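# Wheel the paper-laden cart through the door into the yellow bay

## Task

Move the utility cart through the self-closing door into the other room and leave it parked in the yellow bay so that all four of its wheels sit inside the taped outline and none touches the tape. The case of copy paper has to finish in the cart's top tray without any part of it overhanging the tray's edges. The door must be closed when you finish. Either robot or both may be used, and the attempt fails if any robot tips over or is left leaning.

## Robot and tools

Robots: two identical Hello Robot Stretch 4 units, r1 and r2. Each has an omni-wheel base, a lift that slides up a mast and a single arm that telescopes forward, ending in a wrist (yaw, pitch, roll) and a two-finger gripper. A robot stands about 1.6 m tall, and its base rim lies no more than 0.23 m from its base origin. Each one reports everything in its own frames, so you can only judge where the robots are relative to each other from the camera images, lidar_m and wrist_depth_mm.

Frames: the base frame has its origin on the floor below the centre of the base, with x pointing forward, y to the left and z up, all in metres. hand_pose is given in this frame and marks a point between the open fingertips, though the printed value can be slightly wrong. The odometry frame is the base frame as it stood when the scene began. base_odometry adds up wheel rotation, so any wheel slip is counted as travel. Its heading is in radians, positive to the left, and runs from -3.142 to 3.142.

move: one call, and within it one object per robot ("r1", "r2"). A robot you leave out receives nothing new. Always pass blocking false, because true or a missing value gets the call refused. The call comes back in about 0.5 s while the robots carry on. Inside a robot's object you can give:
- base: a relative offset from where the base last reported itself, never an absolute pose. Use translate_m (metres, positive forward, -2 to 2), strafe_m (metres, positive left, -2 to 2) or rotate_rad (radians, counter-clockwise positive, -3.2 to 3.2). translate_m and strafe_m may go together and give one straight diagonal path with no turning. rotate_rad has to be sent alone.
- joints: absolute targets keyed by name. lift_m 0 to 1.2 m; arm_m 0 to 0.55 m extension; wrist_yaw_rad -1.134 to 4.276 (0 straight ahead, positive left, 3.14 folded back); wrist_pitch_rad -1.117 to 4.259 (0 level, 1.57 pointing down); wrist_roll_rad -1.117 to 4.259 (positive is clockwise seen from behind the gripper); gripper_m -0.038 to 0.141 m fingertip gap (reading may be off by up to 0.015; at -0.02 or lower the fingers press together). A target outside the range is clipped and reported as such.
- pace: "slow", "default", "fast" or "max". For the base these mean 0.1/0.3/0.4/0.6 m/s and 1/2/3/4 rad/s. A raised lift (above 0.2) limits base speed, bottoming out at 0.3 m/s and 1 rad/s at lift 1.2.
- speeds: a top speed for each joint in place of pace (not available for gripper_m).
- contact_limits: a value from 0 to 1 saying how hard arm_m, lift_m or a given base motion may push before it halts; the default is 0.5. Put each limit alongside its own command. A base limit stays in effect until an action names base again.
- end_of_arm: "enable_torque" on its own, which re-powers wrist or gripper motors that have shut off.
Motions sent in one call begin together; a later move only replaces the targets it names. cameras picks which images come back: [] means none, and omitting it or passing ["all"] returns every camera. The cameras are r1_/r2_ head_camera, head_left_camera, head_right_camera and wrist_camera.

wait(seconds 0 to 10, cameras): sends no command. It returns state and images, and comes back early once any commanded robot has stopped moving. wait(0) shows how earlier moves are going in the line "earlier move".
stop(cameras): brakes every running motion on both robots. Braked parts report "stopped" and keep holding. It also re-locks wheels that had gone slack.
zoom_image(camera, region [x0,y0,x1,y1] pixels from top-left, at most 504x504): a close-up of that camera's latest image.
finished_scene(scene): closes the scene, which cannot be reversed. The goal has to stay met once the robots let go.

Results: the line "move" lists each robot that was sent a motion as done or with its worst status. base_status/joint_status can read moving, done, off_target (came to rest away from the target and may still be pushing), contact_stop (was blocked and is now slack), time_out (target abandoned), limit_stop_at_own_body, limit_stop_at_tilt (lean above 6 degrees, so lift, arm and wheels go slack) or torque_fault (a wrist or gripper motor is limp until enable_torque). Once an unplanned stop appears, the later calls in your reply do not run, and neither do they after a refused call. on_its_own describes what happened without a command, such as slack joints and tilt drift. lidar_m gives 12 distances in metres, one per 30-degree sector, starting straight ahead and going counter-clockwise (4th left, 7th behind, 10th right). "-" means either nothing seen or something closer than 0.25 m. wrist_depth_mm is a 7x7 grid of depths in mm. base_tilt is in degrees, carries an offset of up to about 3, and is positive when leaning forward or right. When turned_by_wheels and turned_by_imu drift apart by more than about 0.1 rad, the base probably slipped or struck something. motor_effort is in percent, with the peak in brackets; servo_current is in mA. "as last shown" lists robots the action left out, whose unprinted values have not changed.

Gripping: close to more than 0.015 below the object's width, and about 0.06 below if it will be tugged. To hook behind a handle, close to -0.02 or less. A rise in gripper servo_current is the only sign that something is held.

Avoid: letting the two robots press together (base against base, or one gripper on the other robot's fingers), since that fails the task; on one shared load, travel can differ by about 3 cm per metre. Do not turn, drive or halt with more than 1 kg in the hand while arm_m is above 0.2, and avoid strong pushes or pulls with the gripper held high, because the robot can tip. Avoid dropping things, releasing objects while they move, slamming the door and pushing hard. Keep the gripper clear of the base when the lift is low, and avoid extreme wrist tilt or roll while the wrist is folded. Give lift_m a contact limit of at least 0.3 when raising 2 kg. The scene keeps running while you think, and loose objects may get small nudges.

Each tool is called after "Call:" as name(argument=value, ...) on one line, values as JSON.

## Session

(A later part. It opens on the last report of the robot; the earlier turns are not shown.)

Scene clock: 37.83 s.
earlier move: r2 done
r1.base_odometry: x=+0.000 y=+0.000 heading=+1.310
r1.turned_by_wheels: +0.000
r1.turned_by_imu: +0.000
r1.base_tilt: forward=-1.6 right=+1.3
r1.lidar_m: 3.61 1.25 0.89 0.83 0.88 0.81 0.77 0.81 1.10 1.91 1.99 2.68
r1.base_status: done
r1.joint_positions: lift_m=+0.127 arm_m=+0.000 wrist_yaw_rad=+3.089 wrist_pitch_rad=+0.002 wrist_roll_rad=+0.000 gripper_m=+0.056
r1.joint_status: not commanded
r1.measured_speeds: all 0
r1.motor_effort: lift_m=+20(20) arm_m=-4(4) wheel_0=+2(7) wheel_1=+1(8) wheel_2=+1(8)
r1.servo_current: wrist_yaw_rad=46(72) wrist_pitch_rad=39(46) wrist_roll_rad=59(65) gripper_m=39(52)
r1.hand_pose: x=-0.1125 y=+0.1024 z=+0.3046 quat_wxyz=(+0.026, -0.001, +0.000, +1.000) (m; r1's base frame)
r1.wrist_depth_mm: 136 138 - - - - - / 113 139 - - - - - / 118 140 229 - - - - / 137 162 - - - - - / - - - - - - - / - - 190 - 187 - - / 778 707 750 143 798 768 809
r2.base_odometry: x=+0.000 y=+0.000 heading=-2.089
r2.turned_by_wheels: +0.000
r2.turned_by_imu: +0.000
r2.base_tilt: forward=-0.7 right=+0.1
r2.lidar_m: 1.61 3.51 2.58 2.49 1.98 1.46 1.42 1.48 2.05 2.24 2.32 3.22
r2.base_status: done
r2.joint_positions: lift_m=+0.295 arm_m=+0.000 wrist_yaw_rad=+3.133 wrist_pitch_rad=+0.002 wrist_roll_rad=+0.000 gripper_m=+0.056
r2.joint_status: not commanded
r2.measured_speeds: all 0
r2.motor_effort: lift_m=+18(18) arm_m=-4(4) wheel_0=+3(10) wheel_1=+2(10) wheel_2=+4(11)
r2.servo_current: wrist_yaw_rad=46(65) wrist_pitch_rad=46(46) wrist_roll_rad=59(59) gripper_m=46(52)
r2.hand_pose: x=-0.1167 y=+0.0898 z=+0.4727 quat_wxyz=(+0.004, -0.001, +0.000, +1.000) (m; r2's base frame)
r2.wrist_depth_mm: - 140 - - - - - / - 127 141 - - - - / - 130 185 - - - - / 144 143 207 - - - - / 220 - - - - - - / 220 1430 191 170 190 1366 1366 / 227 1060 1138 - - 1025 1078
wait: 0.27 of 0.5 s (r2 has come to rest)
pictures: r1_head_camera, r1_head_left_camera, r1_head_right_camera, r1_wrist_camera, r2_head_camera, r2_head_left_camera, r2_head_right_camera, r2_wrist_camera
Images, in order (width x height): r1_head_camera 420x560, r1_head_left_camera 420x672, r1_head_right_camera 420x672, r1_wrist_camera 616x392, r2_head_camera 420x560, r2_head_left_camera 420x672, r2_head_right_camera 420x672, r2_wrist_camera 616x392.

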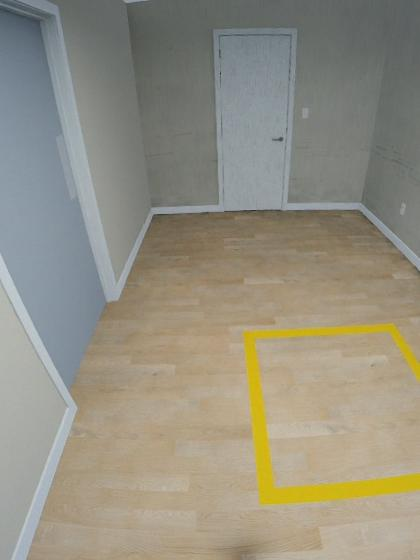

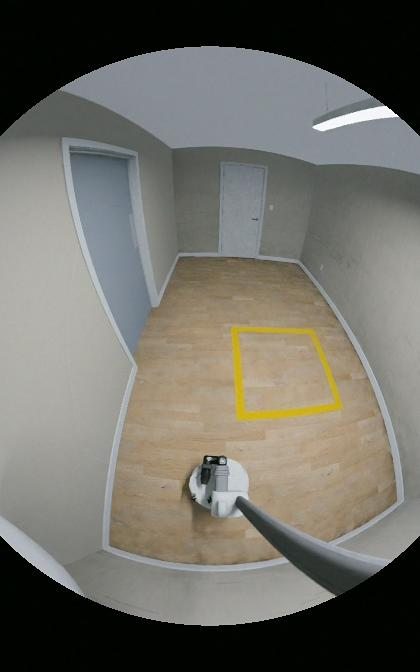

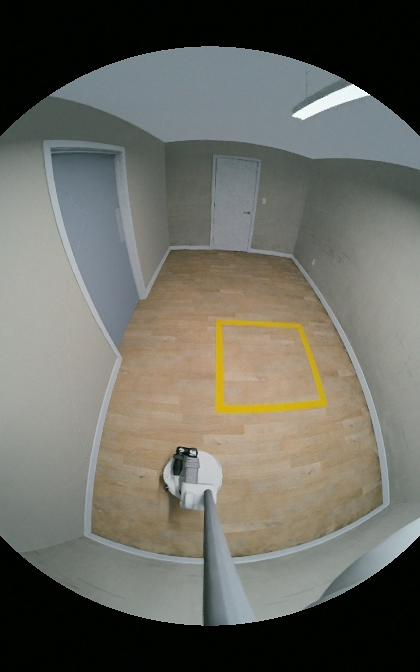

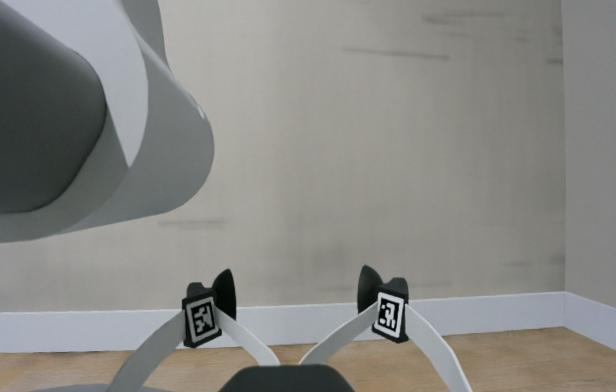

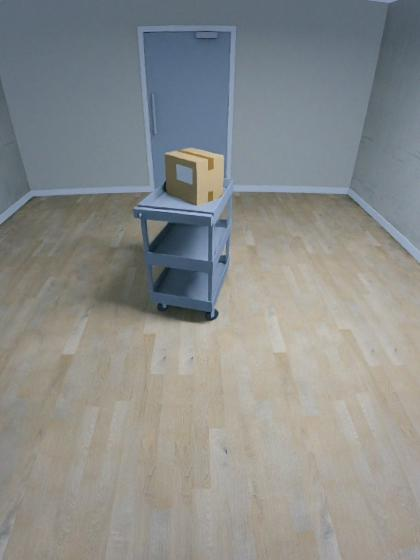

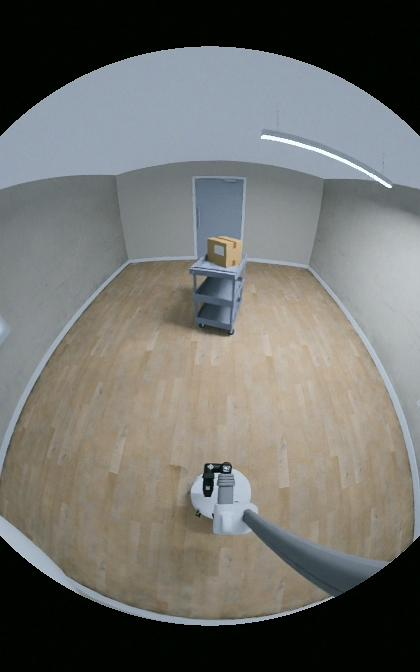

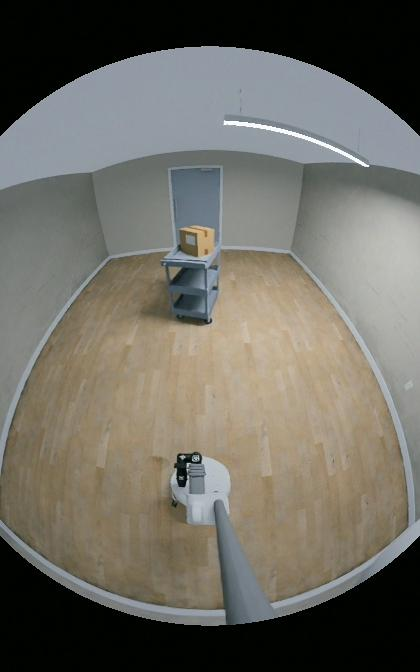

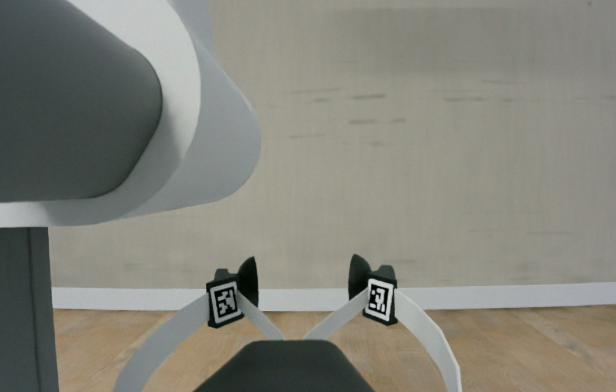

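Call:
move(blocking=false, r1={"base":{"translate_m":1.2}}, r2={"base":{"translate_m":0.7,"strafe_m":0.37},"joints":{"lift_m":0.8}}, cameras=[])

Call:
wait(seconds=6, cameras=[])

Call:
wait(seconds=4, cameras=["r1_head_camera"])

Call:
move(blocking=false, r1={"base":{"rotate_rad":1.57}}, r2={"base":{"rotate_rad":-0.3},"joints":{"wrist_yaw_rad":0.0,"gripper_m":0.1}}, cameras=[])

Call:
wait(seconds=3, cameras=[])

Call:
wait(seconds=1)

Scene clock: 175.23 s.
move: r1 moving; r2 moving
r1.base_odometry: x=+0.008 y=+0.030 heading=+1.310
r1.turned_by_wheels: +0.000
r1.turned_by_imu: +0.000
r1.base_tilt: forward=-1.6 right=+1.3
r1.lidar_m: 3.60 1.26 0.88 0.83 0.85 0.85 0.80 0.85 1.17 1.93 1.98 2.73
r1.base_status: translate_m moving
r1.joint_positions: lift_m=+0.127 arm_m=+0.000 wrist_yaw_rad=+3.089 wrist_pitch_rad=+0.002 wrist_roll_rad=+0.000 gripper_m=+0.056
r1.joint_status: not commanded
r1.measured_speeds: translate_m=+0.123 strafe_m=+0.000 rotate_rad=-0.001 lift_m=+0.000 arm_m=+0.000 wrist_yaw_rad=+0.000 wrist_pitch_rad=+0.000 wrist_roll_rad=+0.000
r1.motor_effort: lift_m=+20(20) arm_m=-4(4) wheel_0=+6(8) wheel_1=+5(8) wheel_2=-9(9)
r1.servo_current: wrist_yaw_rad=59(65) wrist_pitch_rad=52(52) wrist_roll_rad=39(65) gripper_m=46(46)
r1.hand_pose: x=-0.1125 y=+0.1024 z=+0.3046 quat_wxyz=(+0.026, -0.001, +0.000, +1.000) (m; r1's base frame)
r1.wrist_depth_mm: 136 138 - - - - - / 112 139 - - - - - / 117 139 225 - - - - / 137 162 - - - - - / - - - - - - - / - - 190 - 188 - - / 788 750 750 798 798 768 820
r2.base_odometry: x=-0.001 y=-0.035 heading=-2.088
r2.turned_by_wheels: +0.000
r2.turned_by_imu: +0.001
r2.base_tilt: forward=-0.7 right=+0.1
r2.lidar_m: 1.58 3.48 2.55 2.46 2.01 1.49 1.43 1.52 2.14 2.25 2.35 3.29
r2.base_status: translate_m moving; strafe_m moving
r2.joint_positions: lift_m=+0.333 arm_m=+0.000 wrist_yaw_rad=+3.133 wrist_pitch_rad=+0.002 wrist_roll_rad=+0.000 gripper_m=+0.056
r2.joint_status: lift_m moving
r2.measured_speeds: translate_m=+0.120 strafe_m=+0.064 rotate_rad=-0.002 lift_m=+0.146 arm_m=+0.000 wrist_yaw_rad=+0.000 wrist_pitch_rad=+0.000 wrist_roll_rad=+0.000
r2.motor_effort: lift_m=+24(24) arm_m=-4(4) wheel_0=+2(7) wheel_1=+8(10) wheel_2=-11(13)
r2.servo_current: wrist_yaw_rad=46(52) wrist_pitch_rad=46(46) wrist_roll_rad=52(59) gripper_m=46(52)
r2.hand_pose: x=-0.1167 y=+0.0898 z=+0.5103 quat_wxyz=(+0.004, -0.001, +0.000, +1.000) (m; r2's base frame)
r2.wrist_depth_mm: - 140 - - - - - / - 123 145 - - - - / - 128 187 - - - - / 144 143 218 - - - - / 219 - - - - - - / 217 1537 191 171 190 - 1397 / 223 1138 1205 - - 1098 1138
pictures: none
No camera images: "cameras" was empty.

Scene clock: 178.73 s.
earlier move: r1 moving; r2 done
r1.base_odometry: x=+0.263 y=+0.986 heading=+1.310
r1.turned_by_wheels: +0.000
r1.turned_by_imu: +0.000
r1.base_tilt: forward=-1.6 right=+1.2
r1.lidar_m: 2.90 1.36 0.99 0.84 0.90 1.23 1.79 1.87 2.02 1.89 1.98 2.69
r1.base_status: translate_m moving
r1.joint_positions: lift_m=+0.127 arm_m=+0.000 wrist_yaw_rad=+3.089 wrist_pitch_rad=+0.002 wrist_roll_rad=+0.000 gripper_m=+0.056
r1.joint_status: not commanded
r1.measured_speeds: translate_m=+0.300 strafe_m=+0.000 rotate_rad=+0.000 lift_m=+0.000 arm_m=+0.000 wrist_yaw_rad=+0.000 wrist_pitch_rad=+0.000 wrist_roll_rad=+0.000
r1.motor_effort: lift_m=+20(20) arm_m=-4(4) wheel_0=+5(8) wheel_1=+3(8) wheel_2=-5(11)
r1.servo_current: wrist_yaw_rad=46(72) wrist_pitch_rad=46(52) wrist_roll_rad=46(78) gripper_m=39(52)
r1.hand_pose: x=-0.1125 y=+0.1024 z=+0.3046 quat_wxyz=(+0.026, -0.001, +0.000, +1.000) (m; r1's base frame)
r1.wrist_depth_mm: 136 138 - - - - - / 113 139 - - - - - / 114 140 225 - - - - / 137 162 - - - - - / 1661 - - 1661 1863 - - / 1160 1205 194 1205 187 1160 960 / 842 750 759 798 788 788 809
r2.base_odometry: x=-0.025 y=-0.791 heading=-2.088
r2.turned_by_wheels: +0.000
r2.turned_by_imu: +0.002
r2.base_tilt: forward=-0.7 right=+0.0
r2.lidar_m: 0.99 3.00 2.19 2.11 2.23 2.16 2.10 2.20 2.70 2.60 2.76 0.98
r2.base_status: done
r2.joint_positions: lift_m=+0.800 arm_m=+0.000 wrist_yaw_rad=+3.133 wrist_pitch_rad=+0.002 wrist_roll_rad=+0.000 gripper_m=+0.056
r2.joint_status: all done
r2.measured_speeds: all 0
r2.motor_effort: lift_m=+21(25) arm_m=-4(4) wheel_0=+5(9) wheel_1=+1(12) wheel_2=-2(14)
r2.servo_current: wrist_yaw_rad=46(59) wrist_pitch_rad=46(46) wrist_roll_rad=52(65) gripper_m=52(59)
r2.hand_pose: x=-0.1167 y=+0.0898 z=+0.9775 quat_wxyz=(+0.004, -0.001, +0.000, +1.000) (m; r2's base frame)
r2.wrist_depth_mm: - 141 - - - - - / - 126 151 - - - - / - 129 185 - - - - / 144 144 265 - - - - / 229 - - - - - - / 227 - 196 - 191 - - / 224 - - - - - -
wait: 3.50 of 6 s (r2 has come to rest)
pictures: none
No camera images: "cameras" was empty.

Scene clock: 180.23 s.
earlier move: r1 done
r1.base_odometry: x=+0.309 y=+1.160 heading=+1.310
r1.turned_by_wheels: +0.000
r1.turned_by_imu: +0.000
r1.base_tilt: forward=-1.6 right=+1.3
r1.lidar_m: 2.71 1.25 0.98 0.86 0.90 1.23 1.96 2.05 2.01 1.91 1.97 2.70
r1.base_status: done
r1.joint_positions: lift_m=+0.127 arm_m=+0.000 wrist_yaw_rad=+3.089 wrist_pitch_rad=+0.002 wrist_roll_rad=+0.000 gripper_m=+0.056
r1.joint_status: not commanded
r1.measured_speeds: all 0
r1.motor_effort: lift_m=+20(20) arm_m=-4(4) wheel_0=+1(8) wheel_1=+0(8) wheel_2=+1(11)
r1.servo_current: wrist_yaw_rad=65(72) wrist_pitch_rad=39(52) wrist_roll_rad=59(78) gripper_m=39(52)
r1.hand_pose: x=-0.1125 y=+0.1024 z=+0.3046 quat_wxyz=(+0.026, -0.001, +0.000, +1.000) (m; r1's base frame)
r1.wrist_depth_mm: 136 138 - - - - - / 113 139 - - - - - / 117 140 272 - - - - / 137 162 - - - - - / 1661 - - - - - - / 1160 1182 194 1182 187 1138 946 / 831 750 741 809 809 778 809
r2.base_odometry: x=-0.025 y=-0.791 heading=-2.088
r2.turned_by_wheels: +0.000
r2.turned_by_imu: +0.000
r2.base_tilt: forward=-0.7 right=+0.1
r2.lidar_m: 1.00 2.99 2.21 2.10 2.22 2.19 2.09 2.20 2.70 2.59 2.74 0.99
r2.base_status: done
r2.joint_positions: lift_m=+0.800 arm_m=+0.000 wrist_yaw_rad=+3.133 wrist_pitch_rad=+0.002 wrist_roll_rad=+0.000 gripper_m=+0.056
r2.joint_status: all done
r2.measured_speeds: all 0
r2.motor_effort: lift_m=+21(25) arm_m=-4(4) wheel_0=+5(9) wheel_1=+1(12) wheel_2=-2(14)
r2.servo_current: wrist_yaw_rad=39(59) wrist_pitch_rad=39(46) wrist_roll_rad=52(65) gripper_m=46(59)
r2.hand_pose: x=-0.1167 y=+0.0898 z=+0.9775 quat_wxyz=(+0.004, -0.001, +0.000, +1.000) (m; r2's base frame)
r2.wrist_depth_mm: - 140 - - - - - / - 126 151 - - - - / - 129 185 - - - - / 144 144 265 - - - - / 229 - - - - - - / 228 - 196 - 191 - - / 226 - - - - - -
wait: 1.50 of 4 s (r1 has come to rest)
pictures: r1_head_camera
Images, in order (width x height): r1_head_camera 420x560.

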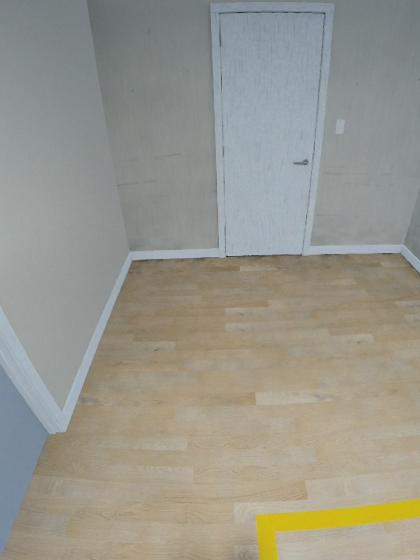

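Scene clock: 180.73 s.
move: r1 moving; r2 moving
r1.base_odometry: x=+0.309 y=+1.160 heading=+1.562
r1.turned_by_wheels: +0.252
r1.turned_by_imu: +0.252
r1.base_tilt: forward=-1.6 right=+1.3
r1.lidar_m: 1.90 1.14 0.93 0.87 1.01 1.68 1.96 2.27 1.92 1.92 2.19 2.75
r1.base_status: rotate_rad moving
r1.joint_positions: lift_m=+0.127 arm_m=+0.000 wrist_yaw_rad=+3.089 wrist_pitch_rad=+0.002 wrist_roll_rad=+0.000 gripper_m=+0.056
r1.joint_status: not commanded
r1.measured_speeds: translate_m=+0.002 strafe_m=+0.000 rotate_rad=+0.973 lift_m=+0.000 arm_m=+0.000 wrist_yaw_rad=+0.000 wrist_pitch_rad=+0.000 wrist_roll_rad=+0.000
r1.motor_effort: lift_m=+20(20) arm_m=-4(4) wheel_0=-7(8) wheel_1=-8(8) wheel_2=-6(8)
r1.servo_current: wrist_yaw_rad=46(65) wrist_pitch_rad=46(46) wrist_roll_rad=52(65) gripper_m=39(46)
r1.hand_pose: x=-0.1125 y=+0.1024 z=+0.3046 quat_wxyz=(+0.026, -0.001, +0.000, +1.000) (m; r1's base frame)
r1.wrist_depth_mm: 137 138 - - - - - / 113 139 - - - - - / 117 139 273 - - - - / 137 162 - - - - - / 1983 - - - - 1808 - / 1182 1182 194 1205 189 1182 1118 / 854 699 707 798 788 768 798
r2.base_odometry: x=-0.025 y=-0.791 heading=-2.314
r2.turned_by_wheels: -0.226
r2.turned_by_imu: -0.219
r2.base_tilt: forward=-0.7 right=+0.0
r2.lidar_m: 0.98 3.71 2.40 2.11 2.13 2.36 2.08 2.11 2.54 2.62 2.61 3.16
r2.base_status: rotate_rad moving
r2.joint_positions: lift_m=+0.800 arm_m=+0.000 wrist_yaw_rad=+2.569 wrist_pitch_rad=+0.002 wrist_roll_rad=+0.000 gripper_m=+0.075
r2.joint_status: wrist_yaw_rad moving; gripper_m moving
r2.measured_speeds: translate_m=+0.000 strafe_m=+0.001 rotate_rad=-0.576 lift_m=+0.000 arm_m=+0.000 wrist_yaw_rad=-1.746 wrist_pitch_rad=+0.000 wrist_roll_rad=+0.000
r2.motor_effort: lift_m=+21(21) arm_m=-4(4) wheel_0=+6(10) wheel_1=+5(10) wheel_2=+5(11)
r2.servo_current: wrist_yaw_rad=72(150) wrist_pitch_rad=39(46) wrist_roll_rad=46(59) gripper_m=98(104)
r2.hand_pose: x=-0.0242 y=+0.2297 z=+0.9775 quat_wxyz=(+0.282, -0.001, +0.000, +0.959) (m; r2's base frame)
r2.wrist_depth_mm: - - - - - - 1661 / - - - - - - 1708 / - - - - - - 1756 / - - - - - - 1661 / - - - - - - - / - - 190 - 189 - - / - - - - - 1863 -
pictures: none
No camera images: "cameras" was empty.

Scene clock: 182.30 s.
earlier move: r1 done; r2 moving
r1.base_odometry: x=+0.309 y=+1.160 heading=+2.880
r1.turned_by_wheels: +1.318
r1.turned_by_imu: +1.325
r1.base_tilt: forward=-1.6 right=+1.3
r1.lidar_m: 0.86 0.91 1.22 1.96 2.04 2.01 1.90 1.98 2.67 2.74 1.30 1.01
r1.base_status: done
r1.joint_positions: lift_m=+0.127 arm_m=+0.000 wrist_yaw_rad=+3.089 wrist_pitch_rad=+0.002 wrist_roll_rad=+0.000 gripper_m=+0.056
r1.joint_status: not commanded
r1.measured_speeds: all 0
r1.motor_effort: lift_m=+20(20) arm_m=-4(4) wheel_0=-4(10) wheel_1=-2(8) wheel_2=+0(8)
r1.servo_current: wrist_yaw_rad=52(72) wrist_pitch_rad=39(52) wrist_roll_rad=33(72) gripper_m=46(46)
r1.hand_pose: x=-0.1125 y=+0.1024 z=+0.3046 quat_wxyz=(+0.026, -0.001, +0.000, +1.000) (m; r1's base frame)
r1.wrist_depth_mm: 136 138 - - - - - / 113 139 - - - - - / 117 139 273 - - - - / 137 162 - - - - - / 1708 1708 - - - - - / 1182 1205 193 1205 187 1182 1138 / 798 750 759 798 788 741 809
r2.base_odometry: x=-0.025 y=-0.791 heading=-2.387
r2.turned_by_wheels: -0.073
r2.turned_by_imu: -0.071
r2.base_tilt: forward=-0.7 right=+0.1
r2.lidar_m: 0.96 1.05 2.51 2.11 2.10 2.45 2.10 2.09 2.42 2.61 2.63 3.01
r2.base_status: done
r2.joint_positions: lift_m=+0.800 arm_m=+0.000 wrist_yaw_rad=+0.005 wrist_pitch_rad=+0.002 wrist_roll_rad=+0.000 gripper_m=+0.100
r2.joint_status: wrist_yaw_rad moving; the others done
r2.measured_speeds: translate_m=+0.000 strafe_m=+0.000 rotate_rad=+0.000 lift_m=+0.000 arm_m=+0.000 wrist_yaw_rad=-0.084 wrist_pitch_rad=+0.000 wrist_roll_rad=+0.000
r2.motor_effort: lift_m=+21(21) arm_m=-4(4) wheel_0=+4(10) wheel_1=+2(10) wheel_2=+5(11)
r2.servo_current: wrist_yaw_rad=52(150) wrist_pitch_rad=39(46) wrist_roll_rad=46(65) gripper_m=52(104)
r2.hand_pose: x=+0.4597 y=-0.0861 z=+0.9775 quat_wxyz=(+1.000, +0.000, +0.001, +0.002) (m; r2's base frame)
r2.wrist_depth_mm: - - - - - - - / - - - - - - - / - - - - - - - / - - 1205 1098 - - - / - - 1182 1098 - - - / - - 188 831 195 - - / - 1921 - - - - -
wait: 1.57 of 3 s (r1 has come to rest)
pictures: none
No camera images: "cameras" was empty.

Scene clock: 182.63 s.
earlier move: r2 done
r1.base_odometry: x=+0.309 y=+1.160 heading=+2.880
r1.turned_by_wheels: +0.000
r1.turned_by_imu: +0.000
r1.base_tilt: forward=-1.6 right=+1.3
r1.lidar_m: 0.86 0.90 1.22 1.95 2.05 2.00 1.89 2.00 2.68 2.73 1.30 1.00
r1.base_status: done
r1.joint_positions: lift_m=+0.127 arm_m=+0.000 wrist_yaw_rad=+3.089 wrist_pitch_rad=+0.002 wrist_roll_rad=+0.000 gripper_m=+0.056
r1.joint_status: not commanded
r1.measured_speeds: all 0
r1.motor_effort: lift_m=+20(20) arm_m=-4(4) wheel_0=-3(10) wheel_1=-2(8) wheel_2=+0(8)
r1.servo_current: wrist_yaw_rad=46(72) wrist_pitch_rad=39(52) wrist_roll_rad=52(72) gripper_m=33(46)
r1.hand_pose: x=-0.1125 y=+0.1024 z=+0.3046 quat_wxyz=(+0.026, -0.001, +0.000, +1.000) (m; r1's base frame)
r1.wrist_depth_mm: 136 139 - - - - - / 113 139 - - - - - / 118 140 272 - - - - / 137 162 - - - - - / 1708 1756 - - - - - / 1182 1182 192 1205 187 1160 1138 / 809 741 759 820 788 741 820
r2.base_odometry: x=-0.025 y=-0.791 heading=-2.387
r2.turned_by_wheels: +0.000
r2.turned_by_imu: +0.000
r2.base_tilt: forward=-0.7 right=+0.1
r2.lidar_m: 0.98 1.01 2.51 2.11 2.08 2.46 2.10 2.09 2.42 2.63 2.62 3.00
r2.base_status: done
r2.joint_positions: lift_m=+0.800 arm_m=+0.000 wrist_yaw_rad=+0.003 wrist_pitch_rad=+0.002 wrist_roll_rad=+0.000 gripper_m=+0.100
r2.joint_status: all done
r2.measured_speeds: all 0
r2.motor_effort: lift_m=+21(21) arm_m=-4(4) wheel_0=+4(10) wheel_1=+2(10) wheel_2=+6(11)
r2.servo_current: wrist_yaw_rad=52(150) wrist_pitch_rad=39(46) wrist_roll_rad=39(65) gripper_m=46(104)
r2.hand_pose: x=+0.4596 y=-0.0866 z=+0.9775 quat_wxyz=(+1.000, +0.000, +0.001, +0.001) (m; r2's base frame)
r2.wrist_depth_mm: - - - - - - - / - - - - - - - / - - - - - - - / - - 1205 1098 - - - / - - 1182 1098 - - - / - - 188 842 195 - - / - 1921 - - - - -
wait: 0.33 of 1 s (r2 has come to rest)
pictures: r1_head_camera, r1_head_left_camera, r1_head_right_camera, r1_wrist_camera, r2_head_camera, r2_head_left_camera, r2_head_right_camera, r2_wrist_camera
Images, in order (width x height): r1_head_camera 420x560, r1_head_left_camera 420x672, r1_head_right_camera 420x672, r1_wrist_camera 616x392, r2_head_camera 420x560, r2_head_left_camera 420x672, r2_head_right_camera 420x672, r2_wrist_camera 616x392.

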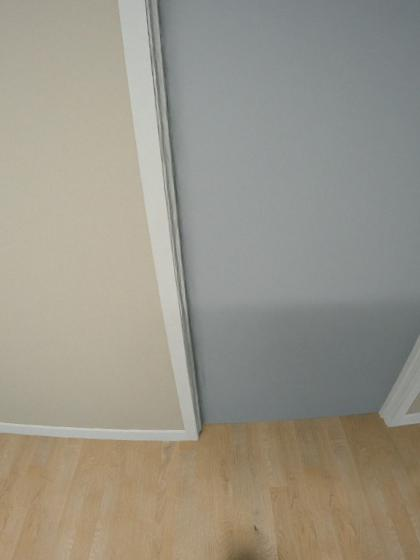

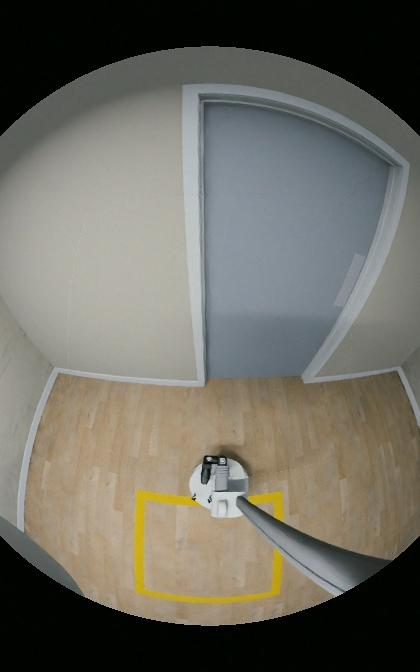

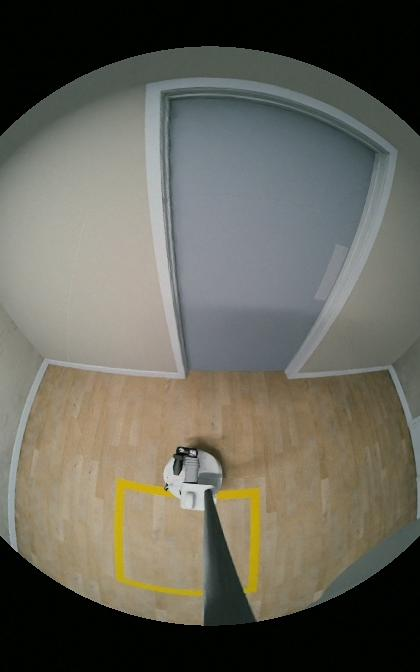

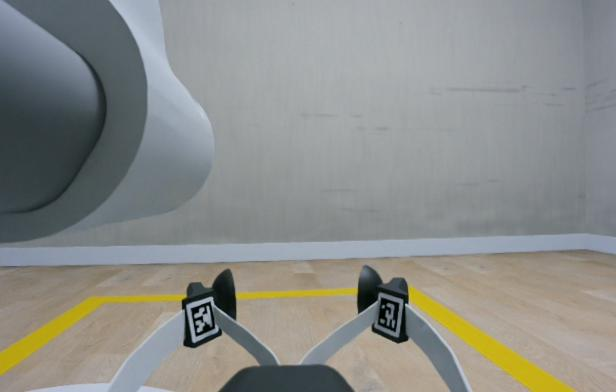

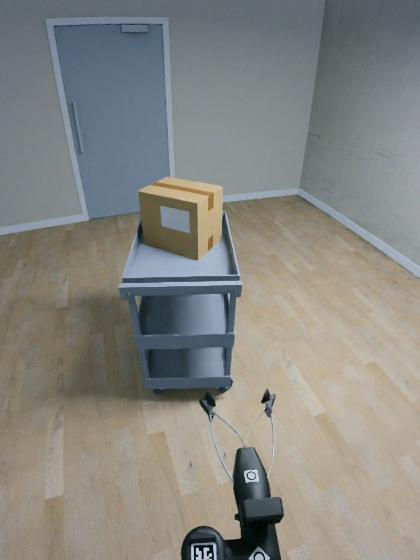

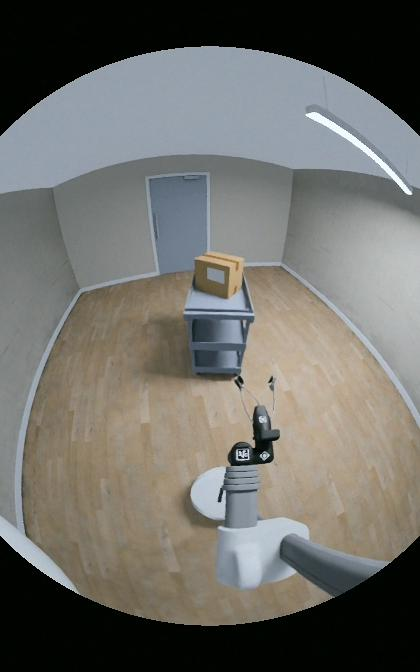

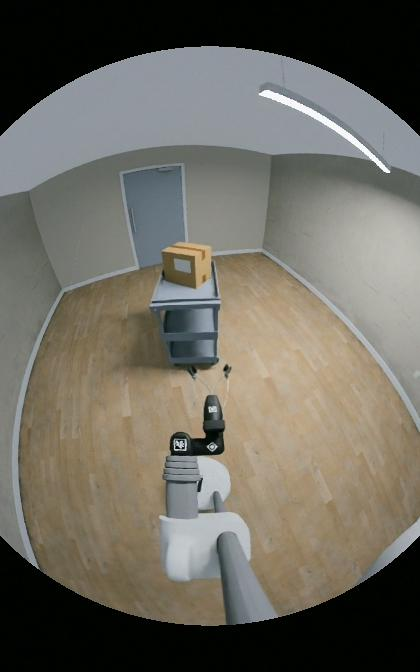

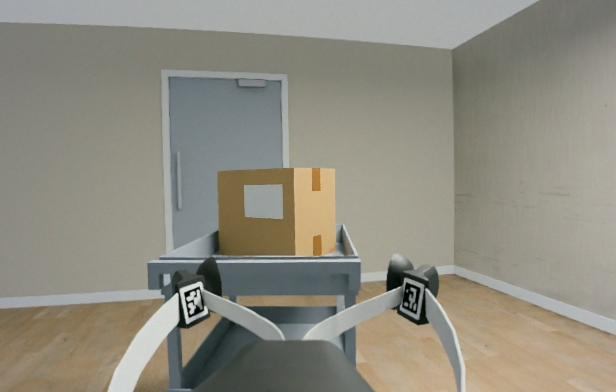

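Call:
move(blocking=false, r1={"base":{"strafe_m":-0.58}}, cameras=[])

Call:
wait(seconds=4, cameras=[])

Call:
wait(seconds=0.3, cameras=["r1_head_camera","r1_head_right_camera"])

Call:
zoom_image(camera="r1_head_right_camera", region=[0, 260, 420, 640])

Scene clock: 206.23 s.
move: r1 moving
r1.base_odometry: x=+0.318 y=+1.195 heading=+2.880
r1.turned_by_wheels: +0.000
r1.turned_by_imu: +0.000
r1.base_tilt: forward=-1.6 right=+1.3
r1.lidar_m: 0.86 0.89 1.24 2.00 2.06 2.02 1.90 1.99 2.70 2.70 1.29 1.00
r1.base_status: strafe_m moving
r1.joint_positions: lift_m=+0.127 arm_m=+0.000 wrist_yaw_rad=+3.089 wrist_pitch_rad=+0.002 wrist_roll_rad=+0.000 gripper_m=+0.056
r1.joint_status: not commanded
r1.measured_speeds: translate_m=+0.001 strafe_m=-0.142 rotate_rad=-0.005 lift_m=+0.000 arm_m=+0.000 wrist_yaw_rad=+0.000 wrist_pitch_rad=+0.000 wrist_roll_rad=+0.000
r1.motor_effort: lift_m=+20(20) arm_m=-4(4) wheel_0=+7(11) wheel_1=-7(9) wheel_2=-1(2)
r1.servo_current: wrist_yaw_rad=52(59) wrist_pitch_rad=52(52) wrist_roll_rad=52(59) gripper_m=39(46)
r1.hand_pose: x=-0.1125 y=+0.1024 z=+0.3046 quat_wxyz=(+0.026, -0.001, +0.000, +1.000) (m; r1's base frame)
r1.wrist_depth_mm: 136 138 - - - - - / 113 139 - - - - - / 118 140 272 - - - - / 137 162 - - - - - / 1661 1708 - - - - - / 1182 1205 192 1205 187 1281 1160 / 798 759 750 798 788 741 820
r2: as last shown
r2.base_tilt: forward=-0.7 right=+0.0
r2.lidar_m: 0.98 1.08 2.55 2.10 2.12 2.49 2.09 2.10 2.42 2.60 2.59 3.03
r2.motor_effort: lift_m=+21(21) arm_m=-4(4) wheel_0=+4(4) wheel_1=+2(3) wheel_2=+5(6)
r2.servo_current: wrist_yaw_rad=46(59) wrist_pitch_rad=39(46) wrist_roll_rad=52(52) gripper_m=46(52)
r2.wrist_depth_mm: - - - - - - - / - - - - - - - / - - - - - - - / - - 1205 1098 - - - / - - 1205 1098 - - - / - - 189 831 193 - - / - 1921 - - - - -
pictures: none
No camera images: "cameras" was empty.

Scene clock: 209.00 s.
earlier move: r1 done
r1.base_odometry: x=+0.459 y=+1.720 heading=+2.880
r1.turned_by_wheels: +0.000
r1.turned_by_imu: -0.004
r1.base_tilt: forward=-1.6 right=+1.2
r1.lidar_m: 0.95 0.98 1.22 2.54 2.63 1.98 1.89 1.97 2.23 2.18 1.33 0.95
r1.base_status: done
r1.joint_positions: lift_m=+0.127 arm_m=+0.000 wrist_yaw_rad=+3.089 wrist_pitch_rad=+0.002 wrist_roll_rad=+0.000 gripper_m=+0.056
r1.joint_status: not commanded
r1.measured_speeds: all 0
r1.motor_effort: lift_m=+20(20) arm_m=-4(4) wheel_0=+1(11) wheel_1=+0(12) wheel_2=+1(3)
r1.servo_current: wrist_yaw_rad=46(65) wrist_pitch_rad=46(52) wrist_roll_rad=46(72) gripper_m=46(46)
r1.hand_pose: x=-0.1125 y=+0.1024 z=+0.3046 quat_wxyz=(+0.026, -0.001, +0.000, +1.000) (m; r1's base frame)
r1.wrist_depth_mm: 136 139 - - - - - / 113 139 - - - - - / 118 139 268 - - - - / 137 160 - - - - - / 1708 - 1983 - - - - / 1182 1182 194 1182 187 1160 1138 / 854 750 750 153 798 778 820
r2.base_odometry: x=-0.025 y=-0.791 heading=-2.387
r2.turned_by_wheels: +0.000
r2.turned_by_imu: +0.000
r2.base_tilt: forward=-0.6 right=+0.1
r2.lidar_m: 0.99 1.04 2.53 2.11 2.11 2.47 2.09 2.08 2.43 2.60 2.62 3.02
r2.base_status: not commanded
r2.joint_positions: lift_m=+0.800 arm_m=+0.000 wrist_yaw_rad=+0.003 wrist_pitch_rad=+0.002 wrist_roll_rad=+0.000 gripper_m=+0.100
r2.joint_status: not commanded
r2.measured_speeds: all 0
r2.motor_effort: lift_m=+21(21) arm_m=-4(4) wheel_0=+4(4) wheel_1=+2(3) wheel_2=+5(6)
r2.servo_current: wrist_yaw_rad=52(59) wrist_pitch_rad=39(46) wrist_roll_rad=59(65) gripper_m=59(59)
r2.hand_pose: x=+0.4596 y=-0.0866 z=+0.9775 quat_wxyz=(+1.000, +0.000, +0.001, +0.001) (m; r2's base frame)
r2.wrist_depth_mm: - - - - - - - / - - - - - - - / - - - - - - - / - - 1205 1118 - - - / - - 1182 1098 - - - / - - 188 831 194 - - / - 1983 - - - - -
wait: 2.77 of 4 s (r1 has come to rest)
pictures: none
No camera images: "cameras" was empty.

Scene clock: 209.30 s.
r1.base_odometry: x=+0.459 y=+1.720 heading=+2.880
r1.turned_by_wheels: +0.000
r1.turned_by_imu: +0.000
r1.base_tilt: forward=-1.6 right=+1.3
r1.lidar_m: 0.95 1.00 1.24 2.53 2.61 1.99 1.87 1.98 2.25 2.16 1.32 0.95
r1.base_status: done
r1.joint_positions: lift_m=+0.127 arm_m=+0.000 wrist_yaw_rad=+3.089 wrist_pitch_rad=+0.002 wrist_roll_rad=+0.000 gripper_m=+0.056
r1.joint_status: not commanded
r1.measured_speeds: all 0
r1.motor_effort: lift_m=+20(20) arm_m=-4(4) wheel_0=+1(11) wheel_1=-1(12) wheel_2=+1(3)
r1.servo_current: wrist_yaw_rad=59(65) wrist_pitch_rad=39(52) wrist_roll_rad=46(72) gripper_m=39(46)
r1.hand_pose: x=-0.1125 y=+0.1024 z=+0.3046 quat_wxyz=(+0.026, -0.001, +0.000, +1.000) (m; r1's base frame)
r1.wrist_depth_mm: 136 138 - - - - - / 113 139 - - - - - / 117 139 268 - - - - / 137 161 - - - - - / 1661 - 1983 - - - - / 1182 1205 193 1205 187 1160 1160 / 842 750 759 153 788 778 809
r2.base_odometry: x=-0.025 y=-0.791 heading=-2.387
r2.turned_by_wheels: +0.000
r2.turned_by_imu: +0.000
r2.base_tilt: forward=-0.7 right=+0.1
r2.lidar_m: 0.99 1.06 2.53 2.13 2.10 2.47 2.08 2.07 2.42 2.62 2.62 3.02
r2.base_status: not commanded
r2.joint_positions: lift_m=+0.800 arm_m=+0.000 wrist_yaw_rad=+0.003 wrist_pitch_rad=+0.002 wrist_roll_rad=+0.000 gripper_m=+0.100
r2.joint_status: not commanded
r2.measured_speeds: all 0
r2.motor_effort: lift_m=+21(21) arm_m=-4(4) wheel_0=+4(4) wheel_1=+2(3) wheel_2=+5(6)
r2.servo_current: wrist_yaw_rad=46(59) wrist_pitch_rad=39(46) wrist_roll_rad=46(65) gripper_m=46(59)
r2.hand_pose: x=+0.4596 y=-0.0866 z=+0.9775 quat_wxyz=(+1.000, +0.000, +0.001, +0.001) (m; r2's base frame)
r2.wrist_depth_mm: - - - - - - - / - - - - - - - / - - - - - - - / - - 1205 1098 - - - / - - 1182 1118 - - - / - - 189 842 195 - - / - 1983 - - - - -
wait: 0.30 s; at rest by 0.27 s
pictures: r1_head_camera, r1_head_right_camera
Images, in order (width x height): r1_head_camera 420x560, r1_head_right_camera 420x672.

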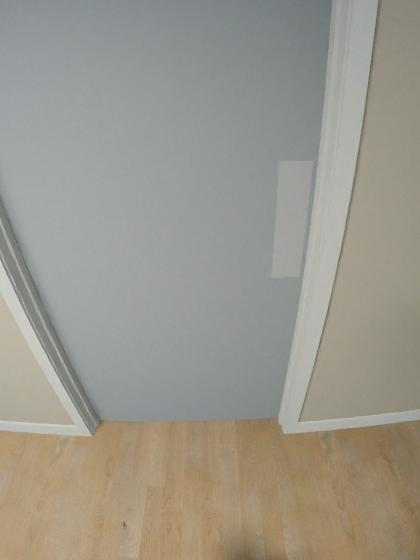

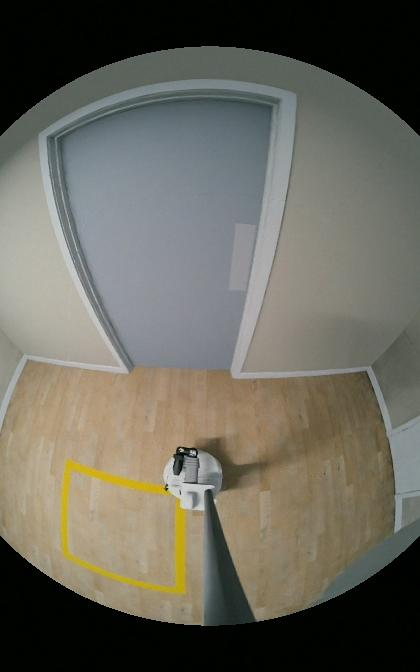

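Scaled by 1.200 from the camera's 420x672 image, which has a finer 600x960 frame.

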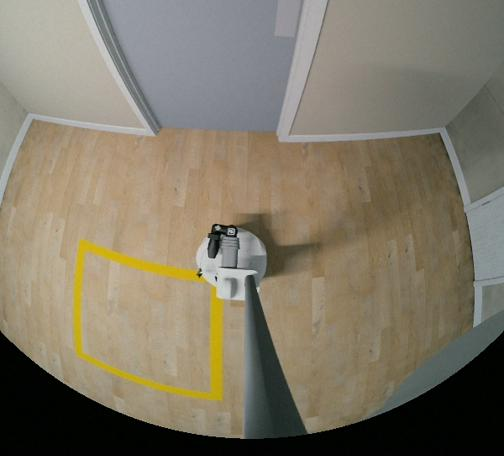

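Call:
move(blocking=false, r1={"base":{"translate_m":0.62,"strafe_m":-0.06}}, cameras=[])

Call:
wait(seconds=5, cameras=["r1_head_camera"])

Call:
move(blocking=false, r1={"base":{"translate_m":0.9},"pace":"slow","contact_limits":{"translate_m":0.8}}, cameras=[])

Call:
wait(seconds=5, cameras=["r1_head_camera","r1_head_left_camera","r2_head_camera"])

Scene clock: 218.07 s.
move: r1 moving
r1.base_odometry: x=+0.430 y=+1.731 heading=+2.880
r1.turned_by_wheels: +0.000
r1.turned_by_imu: +0.000
r1.base_tilt: forward=-1.6 right=+1.3
r1.lidar_m: 0.91 0.97 1.19 2.54 2.62 2.03 1.90 2.00 2.26 2.15 1.27 0.91
r1.base_status: translate_m moving; strafe_m moving
r1.joint_positions: lift_m=+0.127 arm_m=+0.000 wrist_yaw_rad=+3.089 wrist_pitch_rad=+0.002 wrist_roll_rad=+0.000 gripper_m=+0.056
r1.joint_status: not commanded
r1.measured_speeds: translate_m=+0.122 strafe_m=-0.011 rotate_rad=+0.000 lift_m=+0.000 arm_m=+0.000 wrist_yaw_rad=+0.000 wrist_pitch_rad=+0.000 wrist_roll_rad=+0.000
r1.motor_effort: lift_m=+20(20) arm_m=-4(4) wheel_0=+6(9) wheel_1=+4(6) wheel_2=-8(9)
r1.servo_current: wrist_yaw_rad=59(59) wrist_pitch_rad=39(52) wrist_roll_rad=59(72) gripper_m=46(46)
r1.hand_pose: x=-0.1125 y=+0.1024 z=+0.3046 quat_wxyz=(+0.026, -0.001, +0.000, +1.000) (m; r1's base frame)
r1.wrist_depth_mm: 136 138 - - - - - / 113 139 - - - - - / 117 140 271 - - - - / 137 161 - - - - - / 1661 1661 - - - - - / 1182 1182 193 1182 187 1160 1138 / 842 750 750 153 788 778 831
r2: as last shown
r2.lidar_m: 0.99 1.08 2.53 2.13 2.10 2.47 2.10 2.11 2.40 2.62 2.61 3.01
r2.motor_effort: lift_m=+21(21) arm_m=-4(4) wheel_0=+3(4) wheel_1=+2(2) wheel_2=+5(6)
r2.servo_current: wrist_yaw_rad=52(59) wrist_pitch_rad=33(46) wrist_roll_rad=39(52) gripper_m=46(59)
r2.wrist_depth_mm: - - - - - - - / - - - - - - - / - - - - - - - / - - 1205 1118 - - - / - - 1160 1118 - - - / - - 189 831 194 - - / - 1863 - - - - -
pictures: none
No camera images: "cameras" was empty.

Scene clock: 221.13 s.
earlier move: r1 done
r1.base_odometry: x=-0.124 y=+1.938 heading=+2.880
r1.turned_by_wheels: +0.000
r1.turned_by_imu: +0.000
r1.base_tilt: forward=-1.6 right=+1.3
r1.lidar_m: 0.35 0.35 0.51 1.02 2.72 2.64 2.51 2.61 2.19 1.33 0.40 0.36
r1.base_status: done
r1.joint_positions: lift_m=+0.127 arm_m=+0.000 wrist_yaw_rad=+3.089 wrist_pitch_rad=+0.002 wrist_roll_rad=+0.000 gripper_m=+0.056
r1.joint_status: not commanded
r1.measured_speeds: all 0
r1.motor_effort: lift_m=+20(20) arm_m=-4(4) wheel_0=+2(10) wheel_1=+2(7) wheel_2=+0(10)
r1.servo_current: wrist_yaw_rad=39(65) wrist_pitch_rad=46(52) wrist_roll_rad=52(78) gripper_m=39(52)
r1.hand_pose: x=-0.1125 y=+0.1024 z=+0.3046 quat_wxyz=(+0.026, -0.001, +0.000, +1.000) (m; r1's base frame)
r1.wrist_depth_mm: 136 138 - - - - - / 113 139 - - - - - / 117 139 273 - - - - / 137 162 - - - - - / 1983 - - - - - - / 1182 1205 193 1205 188 1308 1229 / 842 750 750 798 741 778 820
r2.base_odometry: x=-0.025 y=-0.791 heading=-2.387
r2.turned_by_wheels: +0.000
r2.turned_by_imu: +0.000
r2.base_tilt: forward=-0.7 right=+0.1
r2.lidar_m: 0.97 1.03 2.52 2.13 2.09 2.49 2.10 2.09 2.45 2.60 2.60 3.00
r2.base_status: not commanded
r2.joint_positions: lift_m=+0.800 arm_m=+0.000 wrist_yaw_rad=+0.003 wrist_pitch_rad=+0.002 wrist_roll_rad=+0.000 gripper_m=+0.100
r2.joint_status: not commanded
r2.measured_speeds: all 0
r2.motor_effort: lift_m=+21(21) arm_m=-4(4) wheel_0=+4(4) wheel_1=+2(3) wheel_2=+5(6)
r2.servo_current: wrist_yaw_rad=33(65) wrist_pitch_rad=52(52) wrist_roll_rad=46(59) gripper_m=52(59)
r2.hand_pose: x=+0.4596 y=-0.0866 z=+0.9775 quat_wxyz=(+1.000, +0.000, +0.001, +0.001) (m; r2's base frame)
r2.wrist_depth_mm: - - - - - - - / - - - - - - - / - - - - - - - / - - 1205 1098 - - - / - - 1182 1078 - - - / - - 189 831 194 - - / - 1983 - - - - -
wait: 3.07 of 5 s (r1 has come to rest)
pictures: r1_head_camera
Images, in order (width x height): r1_head_camera 420x560.

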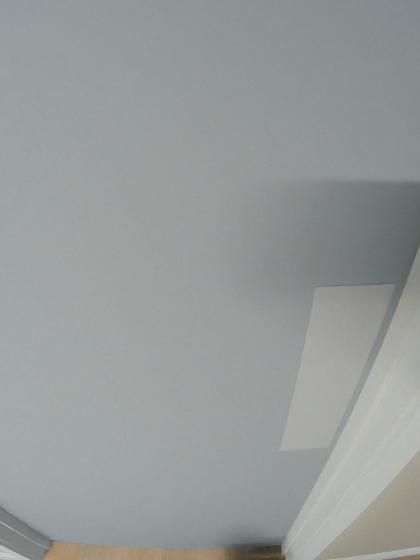

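Scene clock: 221.63 s.
move: r1 moving
r1.base_odometry: x=-0.136 y=+1.941 heading=+2.881
r1.turned_by_wheels: +0.000
r1.turned_by_imu: +0.000
r1.base_tilt: forward=-1.6 right=+1.3
r1.lidar_m: 0.34 0.36 0.47 0.99 2.70 2.65 2.53 2.64 2.17 1.24 0.38 0.34
r1.base_status: translate_m moving
r1.joint_positions: lift_m=+0.127 arm_m=+0.000 wrist_yaw_rad=+3.089 wrist_pitch_rad=+0.002 wrist_roll_rad=+0.000 gripper_m=+0.056
r1.joint_status: not commanded
r1.measured_speeds: translate_m=+0.048 strafe_m=+0.001 rotate_rad=-0.001 lift_m=+0.000 arm_m=+0.000 wrist_yaw_rad=+0.000 wrist_pitch_rad=+0.000 wrist_roll_rad=+0.000
r1.motor_effort: lift_m=+20(20) arm_m=-4(4) wheel_0=+5(6) wheel_1=+5(6) wheel_2=-5(7)
r1.servo_current: wrist_yaw_rad=65(65) wrist_pitch_rad=39(46) wrist_roll_rad=46(59) gripper_m=46(46)
r1.contact_limits: translate_m 0.8
r1.hand_pose: x=-0.1125 y=+0.1024 z=+0.3046 quat_wxyz=(+0.026, -0.001, +0.000, +1.000) (m; r1's base frame)
r1.wrist_depth_mm: 136 139 - - - - - / 113 139 - - - - - / 118 140 273 - - - - / 137 162 - - - - - / 1863 - - - - - - / 1205 1205 194 1205 187 1255 1255 / 831 759 750 798 750 778 820
r2: as last shown
r2.lidar_m: 0.97 1.07 2.51 2.10 2.11 2.47 2.09 2.06 2.45 2.61 2.59 3.01
r2.motor_effort: lift_m=+21(21) arm_m=-4(4) wheel_0=+4(4) wheel_1=+2(2) wheel_2=+5(6)
r2.servo_current: wrist_yaw_rad=59(59) wrist_pitch_rad=39(39) wrist_roll_rad=26(52) gripper_m=46(52)
r2.wrist_depth_mm: - - - - - - - / - - - - - - - / - - - - - - - / - - 1229 1098 - - - / - - 1182 1118 - - - / - - 189 842 195 - - / - 1983 - - - - -
pictures: none
No camera images: "cameras" was empty.

Scene clock: 226.63 s.
earlier move: r1 moving
r1.base_odometry: x=-0.607 y=+2.067 heading=+2.881
r1.turned_by_wheels: +0.000
r1.turned_by_imu: +0.001
r1.base_tilt: forward=-1.6 right=+1.3
r1.lidar_m: 0.25 - 0.25 0.33 0.80 3.13 3.04 3.13 0.25 0.25 2.14 0.28
r1.base_status: translate_m moving
r1.joint_positions: lift_m=+0.127 arm_m=+0.000 wrist_yaw_rad=+3.099 wrist_pitch_rad=+0.002 wrist_roll_rad=+0.000 gripper_m=+0.056
r1.joint_status: not commanded
r1.measured_speeds: translate_m=+0.100 strafe_m=-0.001 rotate_rad=-0.003 lift_m=+0.000 arm_m=+0.000 wrist_yaw_rad=+0.000 wrist_pitch_rad=+0.000 wrist_roll_rad=+0.000
r1.motor_effort: lift_m=+20(20) arm_m=+7(7) wheel_0=+10(19) wheel_1=+14(16) wheel_2=-12(17)
r1.servo_current: wrist_yaw_rad=65(85) wrist_pitch_rad=46(52) wrist_roll_rad=46(72) gripper_m=33(52)
r1.contact_limits: translate_m 0.8
r1.hand_pose: x=-0.1137 y=+0.0997 z=+0.3046 quat_wxyz=(+0.021, -0.001, +0.000, +1.000) (m; r1's base frame)
r1.wrist_depth_mm: - 136 - - - - - / - 136 - - - - - / 108 136 185 - - - - / 124 137 278 - - - - / 1708 - - - - - - / 1229 1205 194 1229 187 1182 1160 / 854 759 759 798 798 778 831
r2.base_odometry: x=-0.025 y=-0.791 heading=-2.387
r2.turned_by_wheels: +0.000
r2.turned_by_imu: +0.001
r2.base_tilt: forward=-0.7 right=+0.1
r2.lidar_m: 0.99 1.02 2.52 2.14 2.09 2.47 2.09 2.11 2.42 2.62 2.62 3.00
r2.base_status: not commanded
r2.joint_positions: lift_m=+0.800 arm_m=+0.000 wrist_yaw_rad=+0.003 wrist_pitch_rad=+0.002 wrist_roll_rad=+0.000 gripper_m=+0.100
r2.joint_status: not commanded
r2.measured_speeds: all 0
r2.motor_effort: lift_m=+21(21) arm_m=-4(4) wheel_0=+4(4) wheel_1=+2(3) wheel_2=+6(6)
r2.servo_current: wrist_yaw_rad=39(72) wrist_pitch_rad=46(46) wrist_roll_rad=52(65) gripper_m=52(59)
r2.hand_pose: x=+0.4596 y=-0.0866 z=+0.9775 quat_wxyz=(+1.000, +0.000, +0.001, +0.001) (m; r2's base frame)
r2.wrist_depth_mm: - - - - - - - / - - - - - - - / - - - - - - - / - - 1229 1098 - - - / - - 1182 1098 - - - / - - 189 820 195 - - / - 1921 - - - - -
wait: 5.00 s; no rest
pictures: r1_head_camera, r1_head_left_camera, r2_head_camera
Images, in order (width x height): r1_head_camera 420x560, r1_head_left_camera 420x672, r2_head_camera 420x560.

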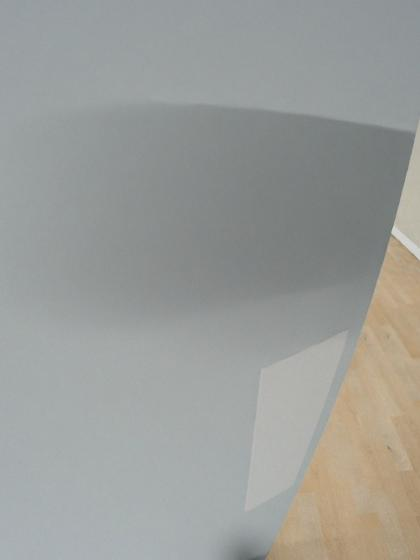

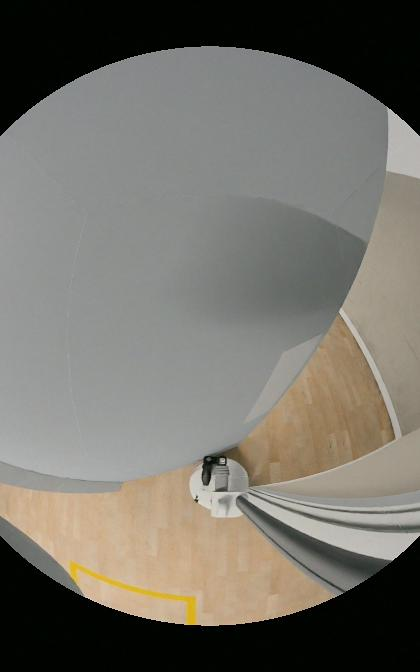

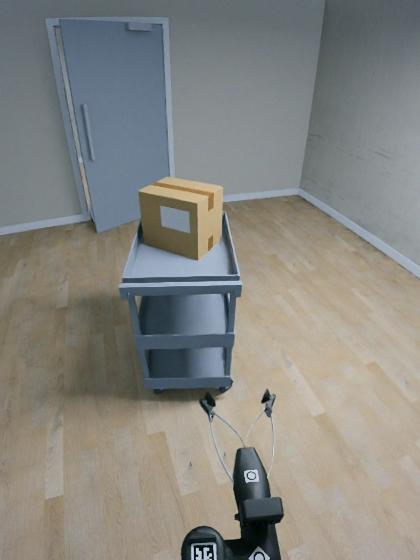

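Call:
wait(seconds=6, cameras=["r1_head_camera","r1_head_left_camera","r2_head_camera"])

Scene clock: 239.47 s.
earlier move: r1 done
r1.base_odometry: x=-0.994 y=+2.170 heading=+2.881
r1.turned_by_wheels: +0.000
r1.turned_by_imu: -0.001
r1.base_tilt: forward=-1.6 right=+1.2
r1.lidar_m: 1.58 0.25 0.26 0.25 0.37 3.54 3.50 0.49 0.64 1.70 2.15 2.87
r1.base_status: done
r1.joint_positions: lift_m=+0.127 arm_m=+0.000 wrist_yaw_rad=+3.092 wrist_pitch_rad=+0.002 wrist_roll_rad=+0.000 gripper_m=+0.056
r1.joint_status: not commanded
r1.measured_speeds: all 0
r1.motor_effort: lift_m=+20(20) arm_m=+5(7) wheel_0=+6(19) wheel_1=+9(16) wheel_2=-5(17)
r1.servo_current: wrist_yaw_rad=46(85) wrist_pitch_rad=33(52) wrist_roll_rad=59(72) gripper_m=46(52)
r1.contact_limits: translate_m 0.8
r1.hand_pose: x=-0.1129 y=+0.1016 z=+0.3046 quat_wxyz=(+0.025, -0.001, +0.000, +1.000) (m; r1's base frame)
r1.wrist_depth_mm: - 136 - - - - - / - 137 - - - - - / 109 137 203 - - - - / 124 138 - - - - - / 137 1983 - - - - - / - 1098 194 1205 188 1160 1160 / - 603 759 798 788 768 809
r2.base_odometry: x=-0.025 y=-0.791 heading=-2.387
r2.turned_by_wheels: +0.000
r2.turned_by_imu: +0.001
r2.base_tilt: forward=-0.7 right=+0.1
r2.lidar_m: 0.98 1.03 2.53 2.10 2.10 2.48 2.09 2.09 2.42 2.60 2.61 3.01
r2.base_status: not commanded
r2.joint_positions: lift_m=+0.800 arm_m=+0.000 wrist_yaw_rad=+0.003 wrist_pitch_rad=+0.002 wrist_roll_rad=+0.000 gripper_m=+0.100
r2.joint_status: not commanded
r2.measured_speeds: all 0
r2.motor_effort: lift_m=+21(21) arm_m=-3(4) wheel_0=+4(4) wheel_1=+2(3) wheel_2=+5(6)
r2.servo_current: wrist_yaw_rad=52(72) wrist_pitch_rad=39(52) wrist_roll_rad=46(65) gripper_m=46(59)
r2.hand_pose: x=+0.4596 y=-0.0866 z=+0.9775 quat_wxyz=(+1.000, +0.000, +0.001, +0.001) (m; r2's base frame)
r2.wrist_depth_mm: - - - - - - - / - - - - - - - / - - - - - - - / - - 1205 1118 - - - / - - 1160 1118 - - - / - - 189 854 195 - - / - 1983 - - - - -
wait: 0.00 of 6 s (r1 has come to rest)
pictures: r1_head_camera, r1_head_left_camera, r2_head_camera
Images, in order (width x height): r1_head_camera 420x560, r1_head_left_camera 420x672, r2_head_camera 420x560.

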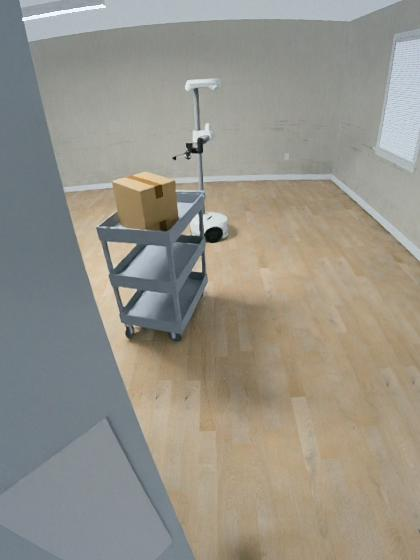

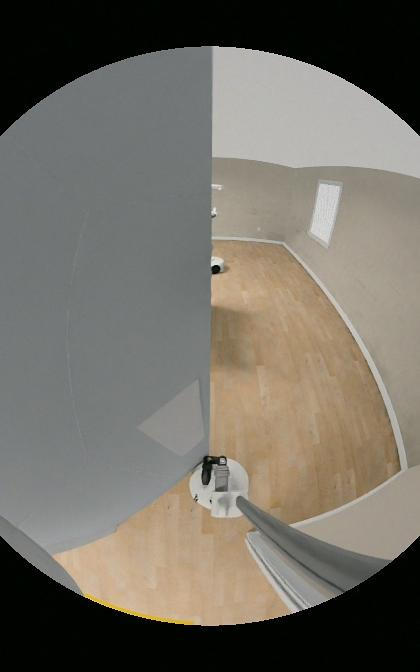

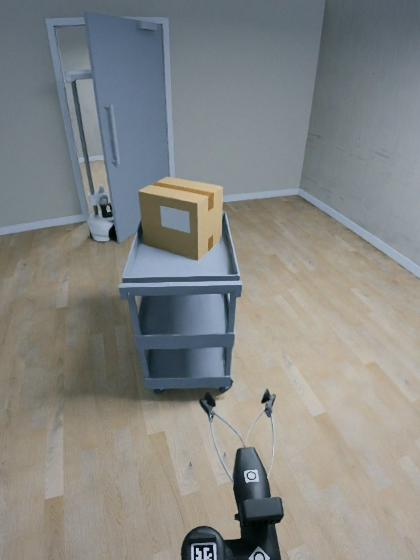

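Call:
move(blocking=false, r1={"base":{"translate_m":0.15,"strafe_m":0.85},"pace":"slow","contact_limits":{"translate_m":0.7,"strafe_m":0.7}}, cameras=[])

Call:
wait(seconds=4, cameras=["r2_head_camera"])

Call:
wait(seconds=6, cameras=["r1_head_camera","r1_head_left_camera","r2_head_camera","r2_wrist_camera"])

r1: "contact_limits": translate_m and strafe_m are given together and make one move, which takes one limit: state it under one of them only
Scene clock: 251.47 s.
r1.base_odometry: x=-0.994 y=+2.170 heading=+2.881
r1.turned_by_wheels: +0.000
r1.turned_by_imu: +0.000
r1.base_tilt: forward=-1.6 right=+1.3
r1.lidar_m: 1.57 0.25 0.26 0.25 0.39 3.54 3.50 0.48 0.65 1.66 2.13 2.87
r1.base_status: done
r1.joint_positions: lift_m=+0.127 arm_m=+0.000 wrist_yaw_rad=+3.092 wrist_pitch_rad=+0.002 wrist_roll_rad=+0.000 gripper_m=+0.056
r1.joint_status: not commanded
r1.measured_speeds: all 0
r1.motor_effort: lift_m=+20(20) arm_m=+5(7) wheel_0=+5(19) wheel_1=+9(16) wheel_2=-5(17)
r1.servo_current: wrist_yaw_rad=59(85) wrist_pitch_rad=39(52) wrist_roll_rad=33(72) gripper_m=39(52)
r1.contact_limits: translate_m 0.8
r1.hand_pose: x=-0.1129 y=+0.1016 z=+0.3046 quat_wxyz=(+0.025, -0.001, +0.000, +1.000) (m; r1's base frame)
r1.wrist_depth_mm: - 137 - - - - - / - 137 - - - - - / 109 137 203 - - - - / 124 138 - - - - - / 137 1921 - - - - - / - 1098 194 1205 187 1160 1160 / - 603 750 798 809 768 809
r2.base_odometry: x=-0.025 y=-0.791 heading=-2.387
r2.turned_by_wheels: +0.000
r2.turned_by_imu: +0.000
r2.base_tilt: forward=-0.7 right=+0.1
r2.lidar_m: 0.99 1.05 2.51 2.09 2.10 2.46 2.10 2.11 2.43 2.61 2.62 3.03
r2.base_status: not commanded
r2.joint_positions: lift_m=+0.800 arm_m=+0.000 wrist_yaw_rad=+0.003 wrist_pitch_rad=+0.002 wrist_roll_rad=+0.000 gripper_m=+0.100
r2.joint_status: not commanded
r2.measured_speeds: all 0
r2.motor_effort: lift_m=+21(21) arm_m=-4(4) wheel_0=+4(4) wheel_1=+2(3) wheel_2=+5(6)
r2.servo_current: wrist_yaw_rad=39(72) wrist_pitch_rad=39(52) wrist_roll_rad=46(65) gripper_m=52(59)
r2.hand_pose: x=+0.4596 y=-0.0866 z=+0.9775 quat_wxyz=(+1.000, +0.000, +0.001, +0.001) (m; r2's base frame)
r2.wrist_depth_mm: - - - - - - - / - - - - - - - / - - - - - - - / - - 1205 1098 - - - / - - 1160 1078 - - - / - - 188 831 195 - - / - 1921 - - - - -
pictures: none

not run: a call was refused earlier in this reply.

not run: a call was refused earlier in this reply.


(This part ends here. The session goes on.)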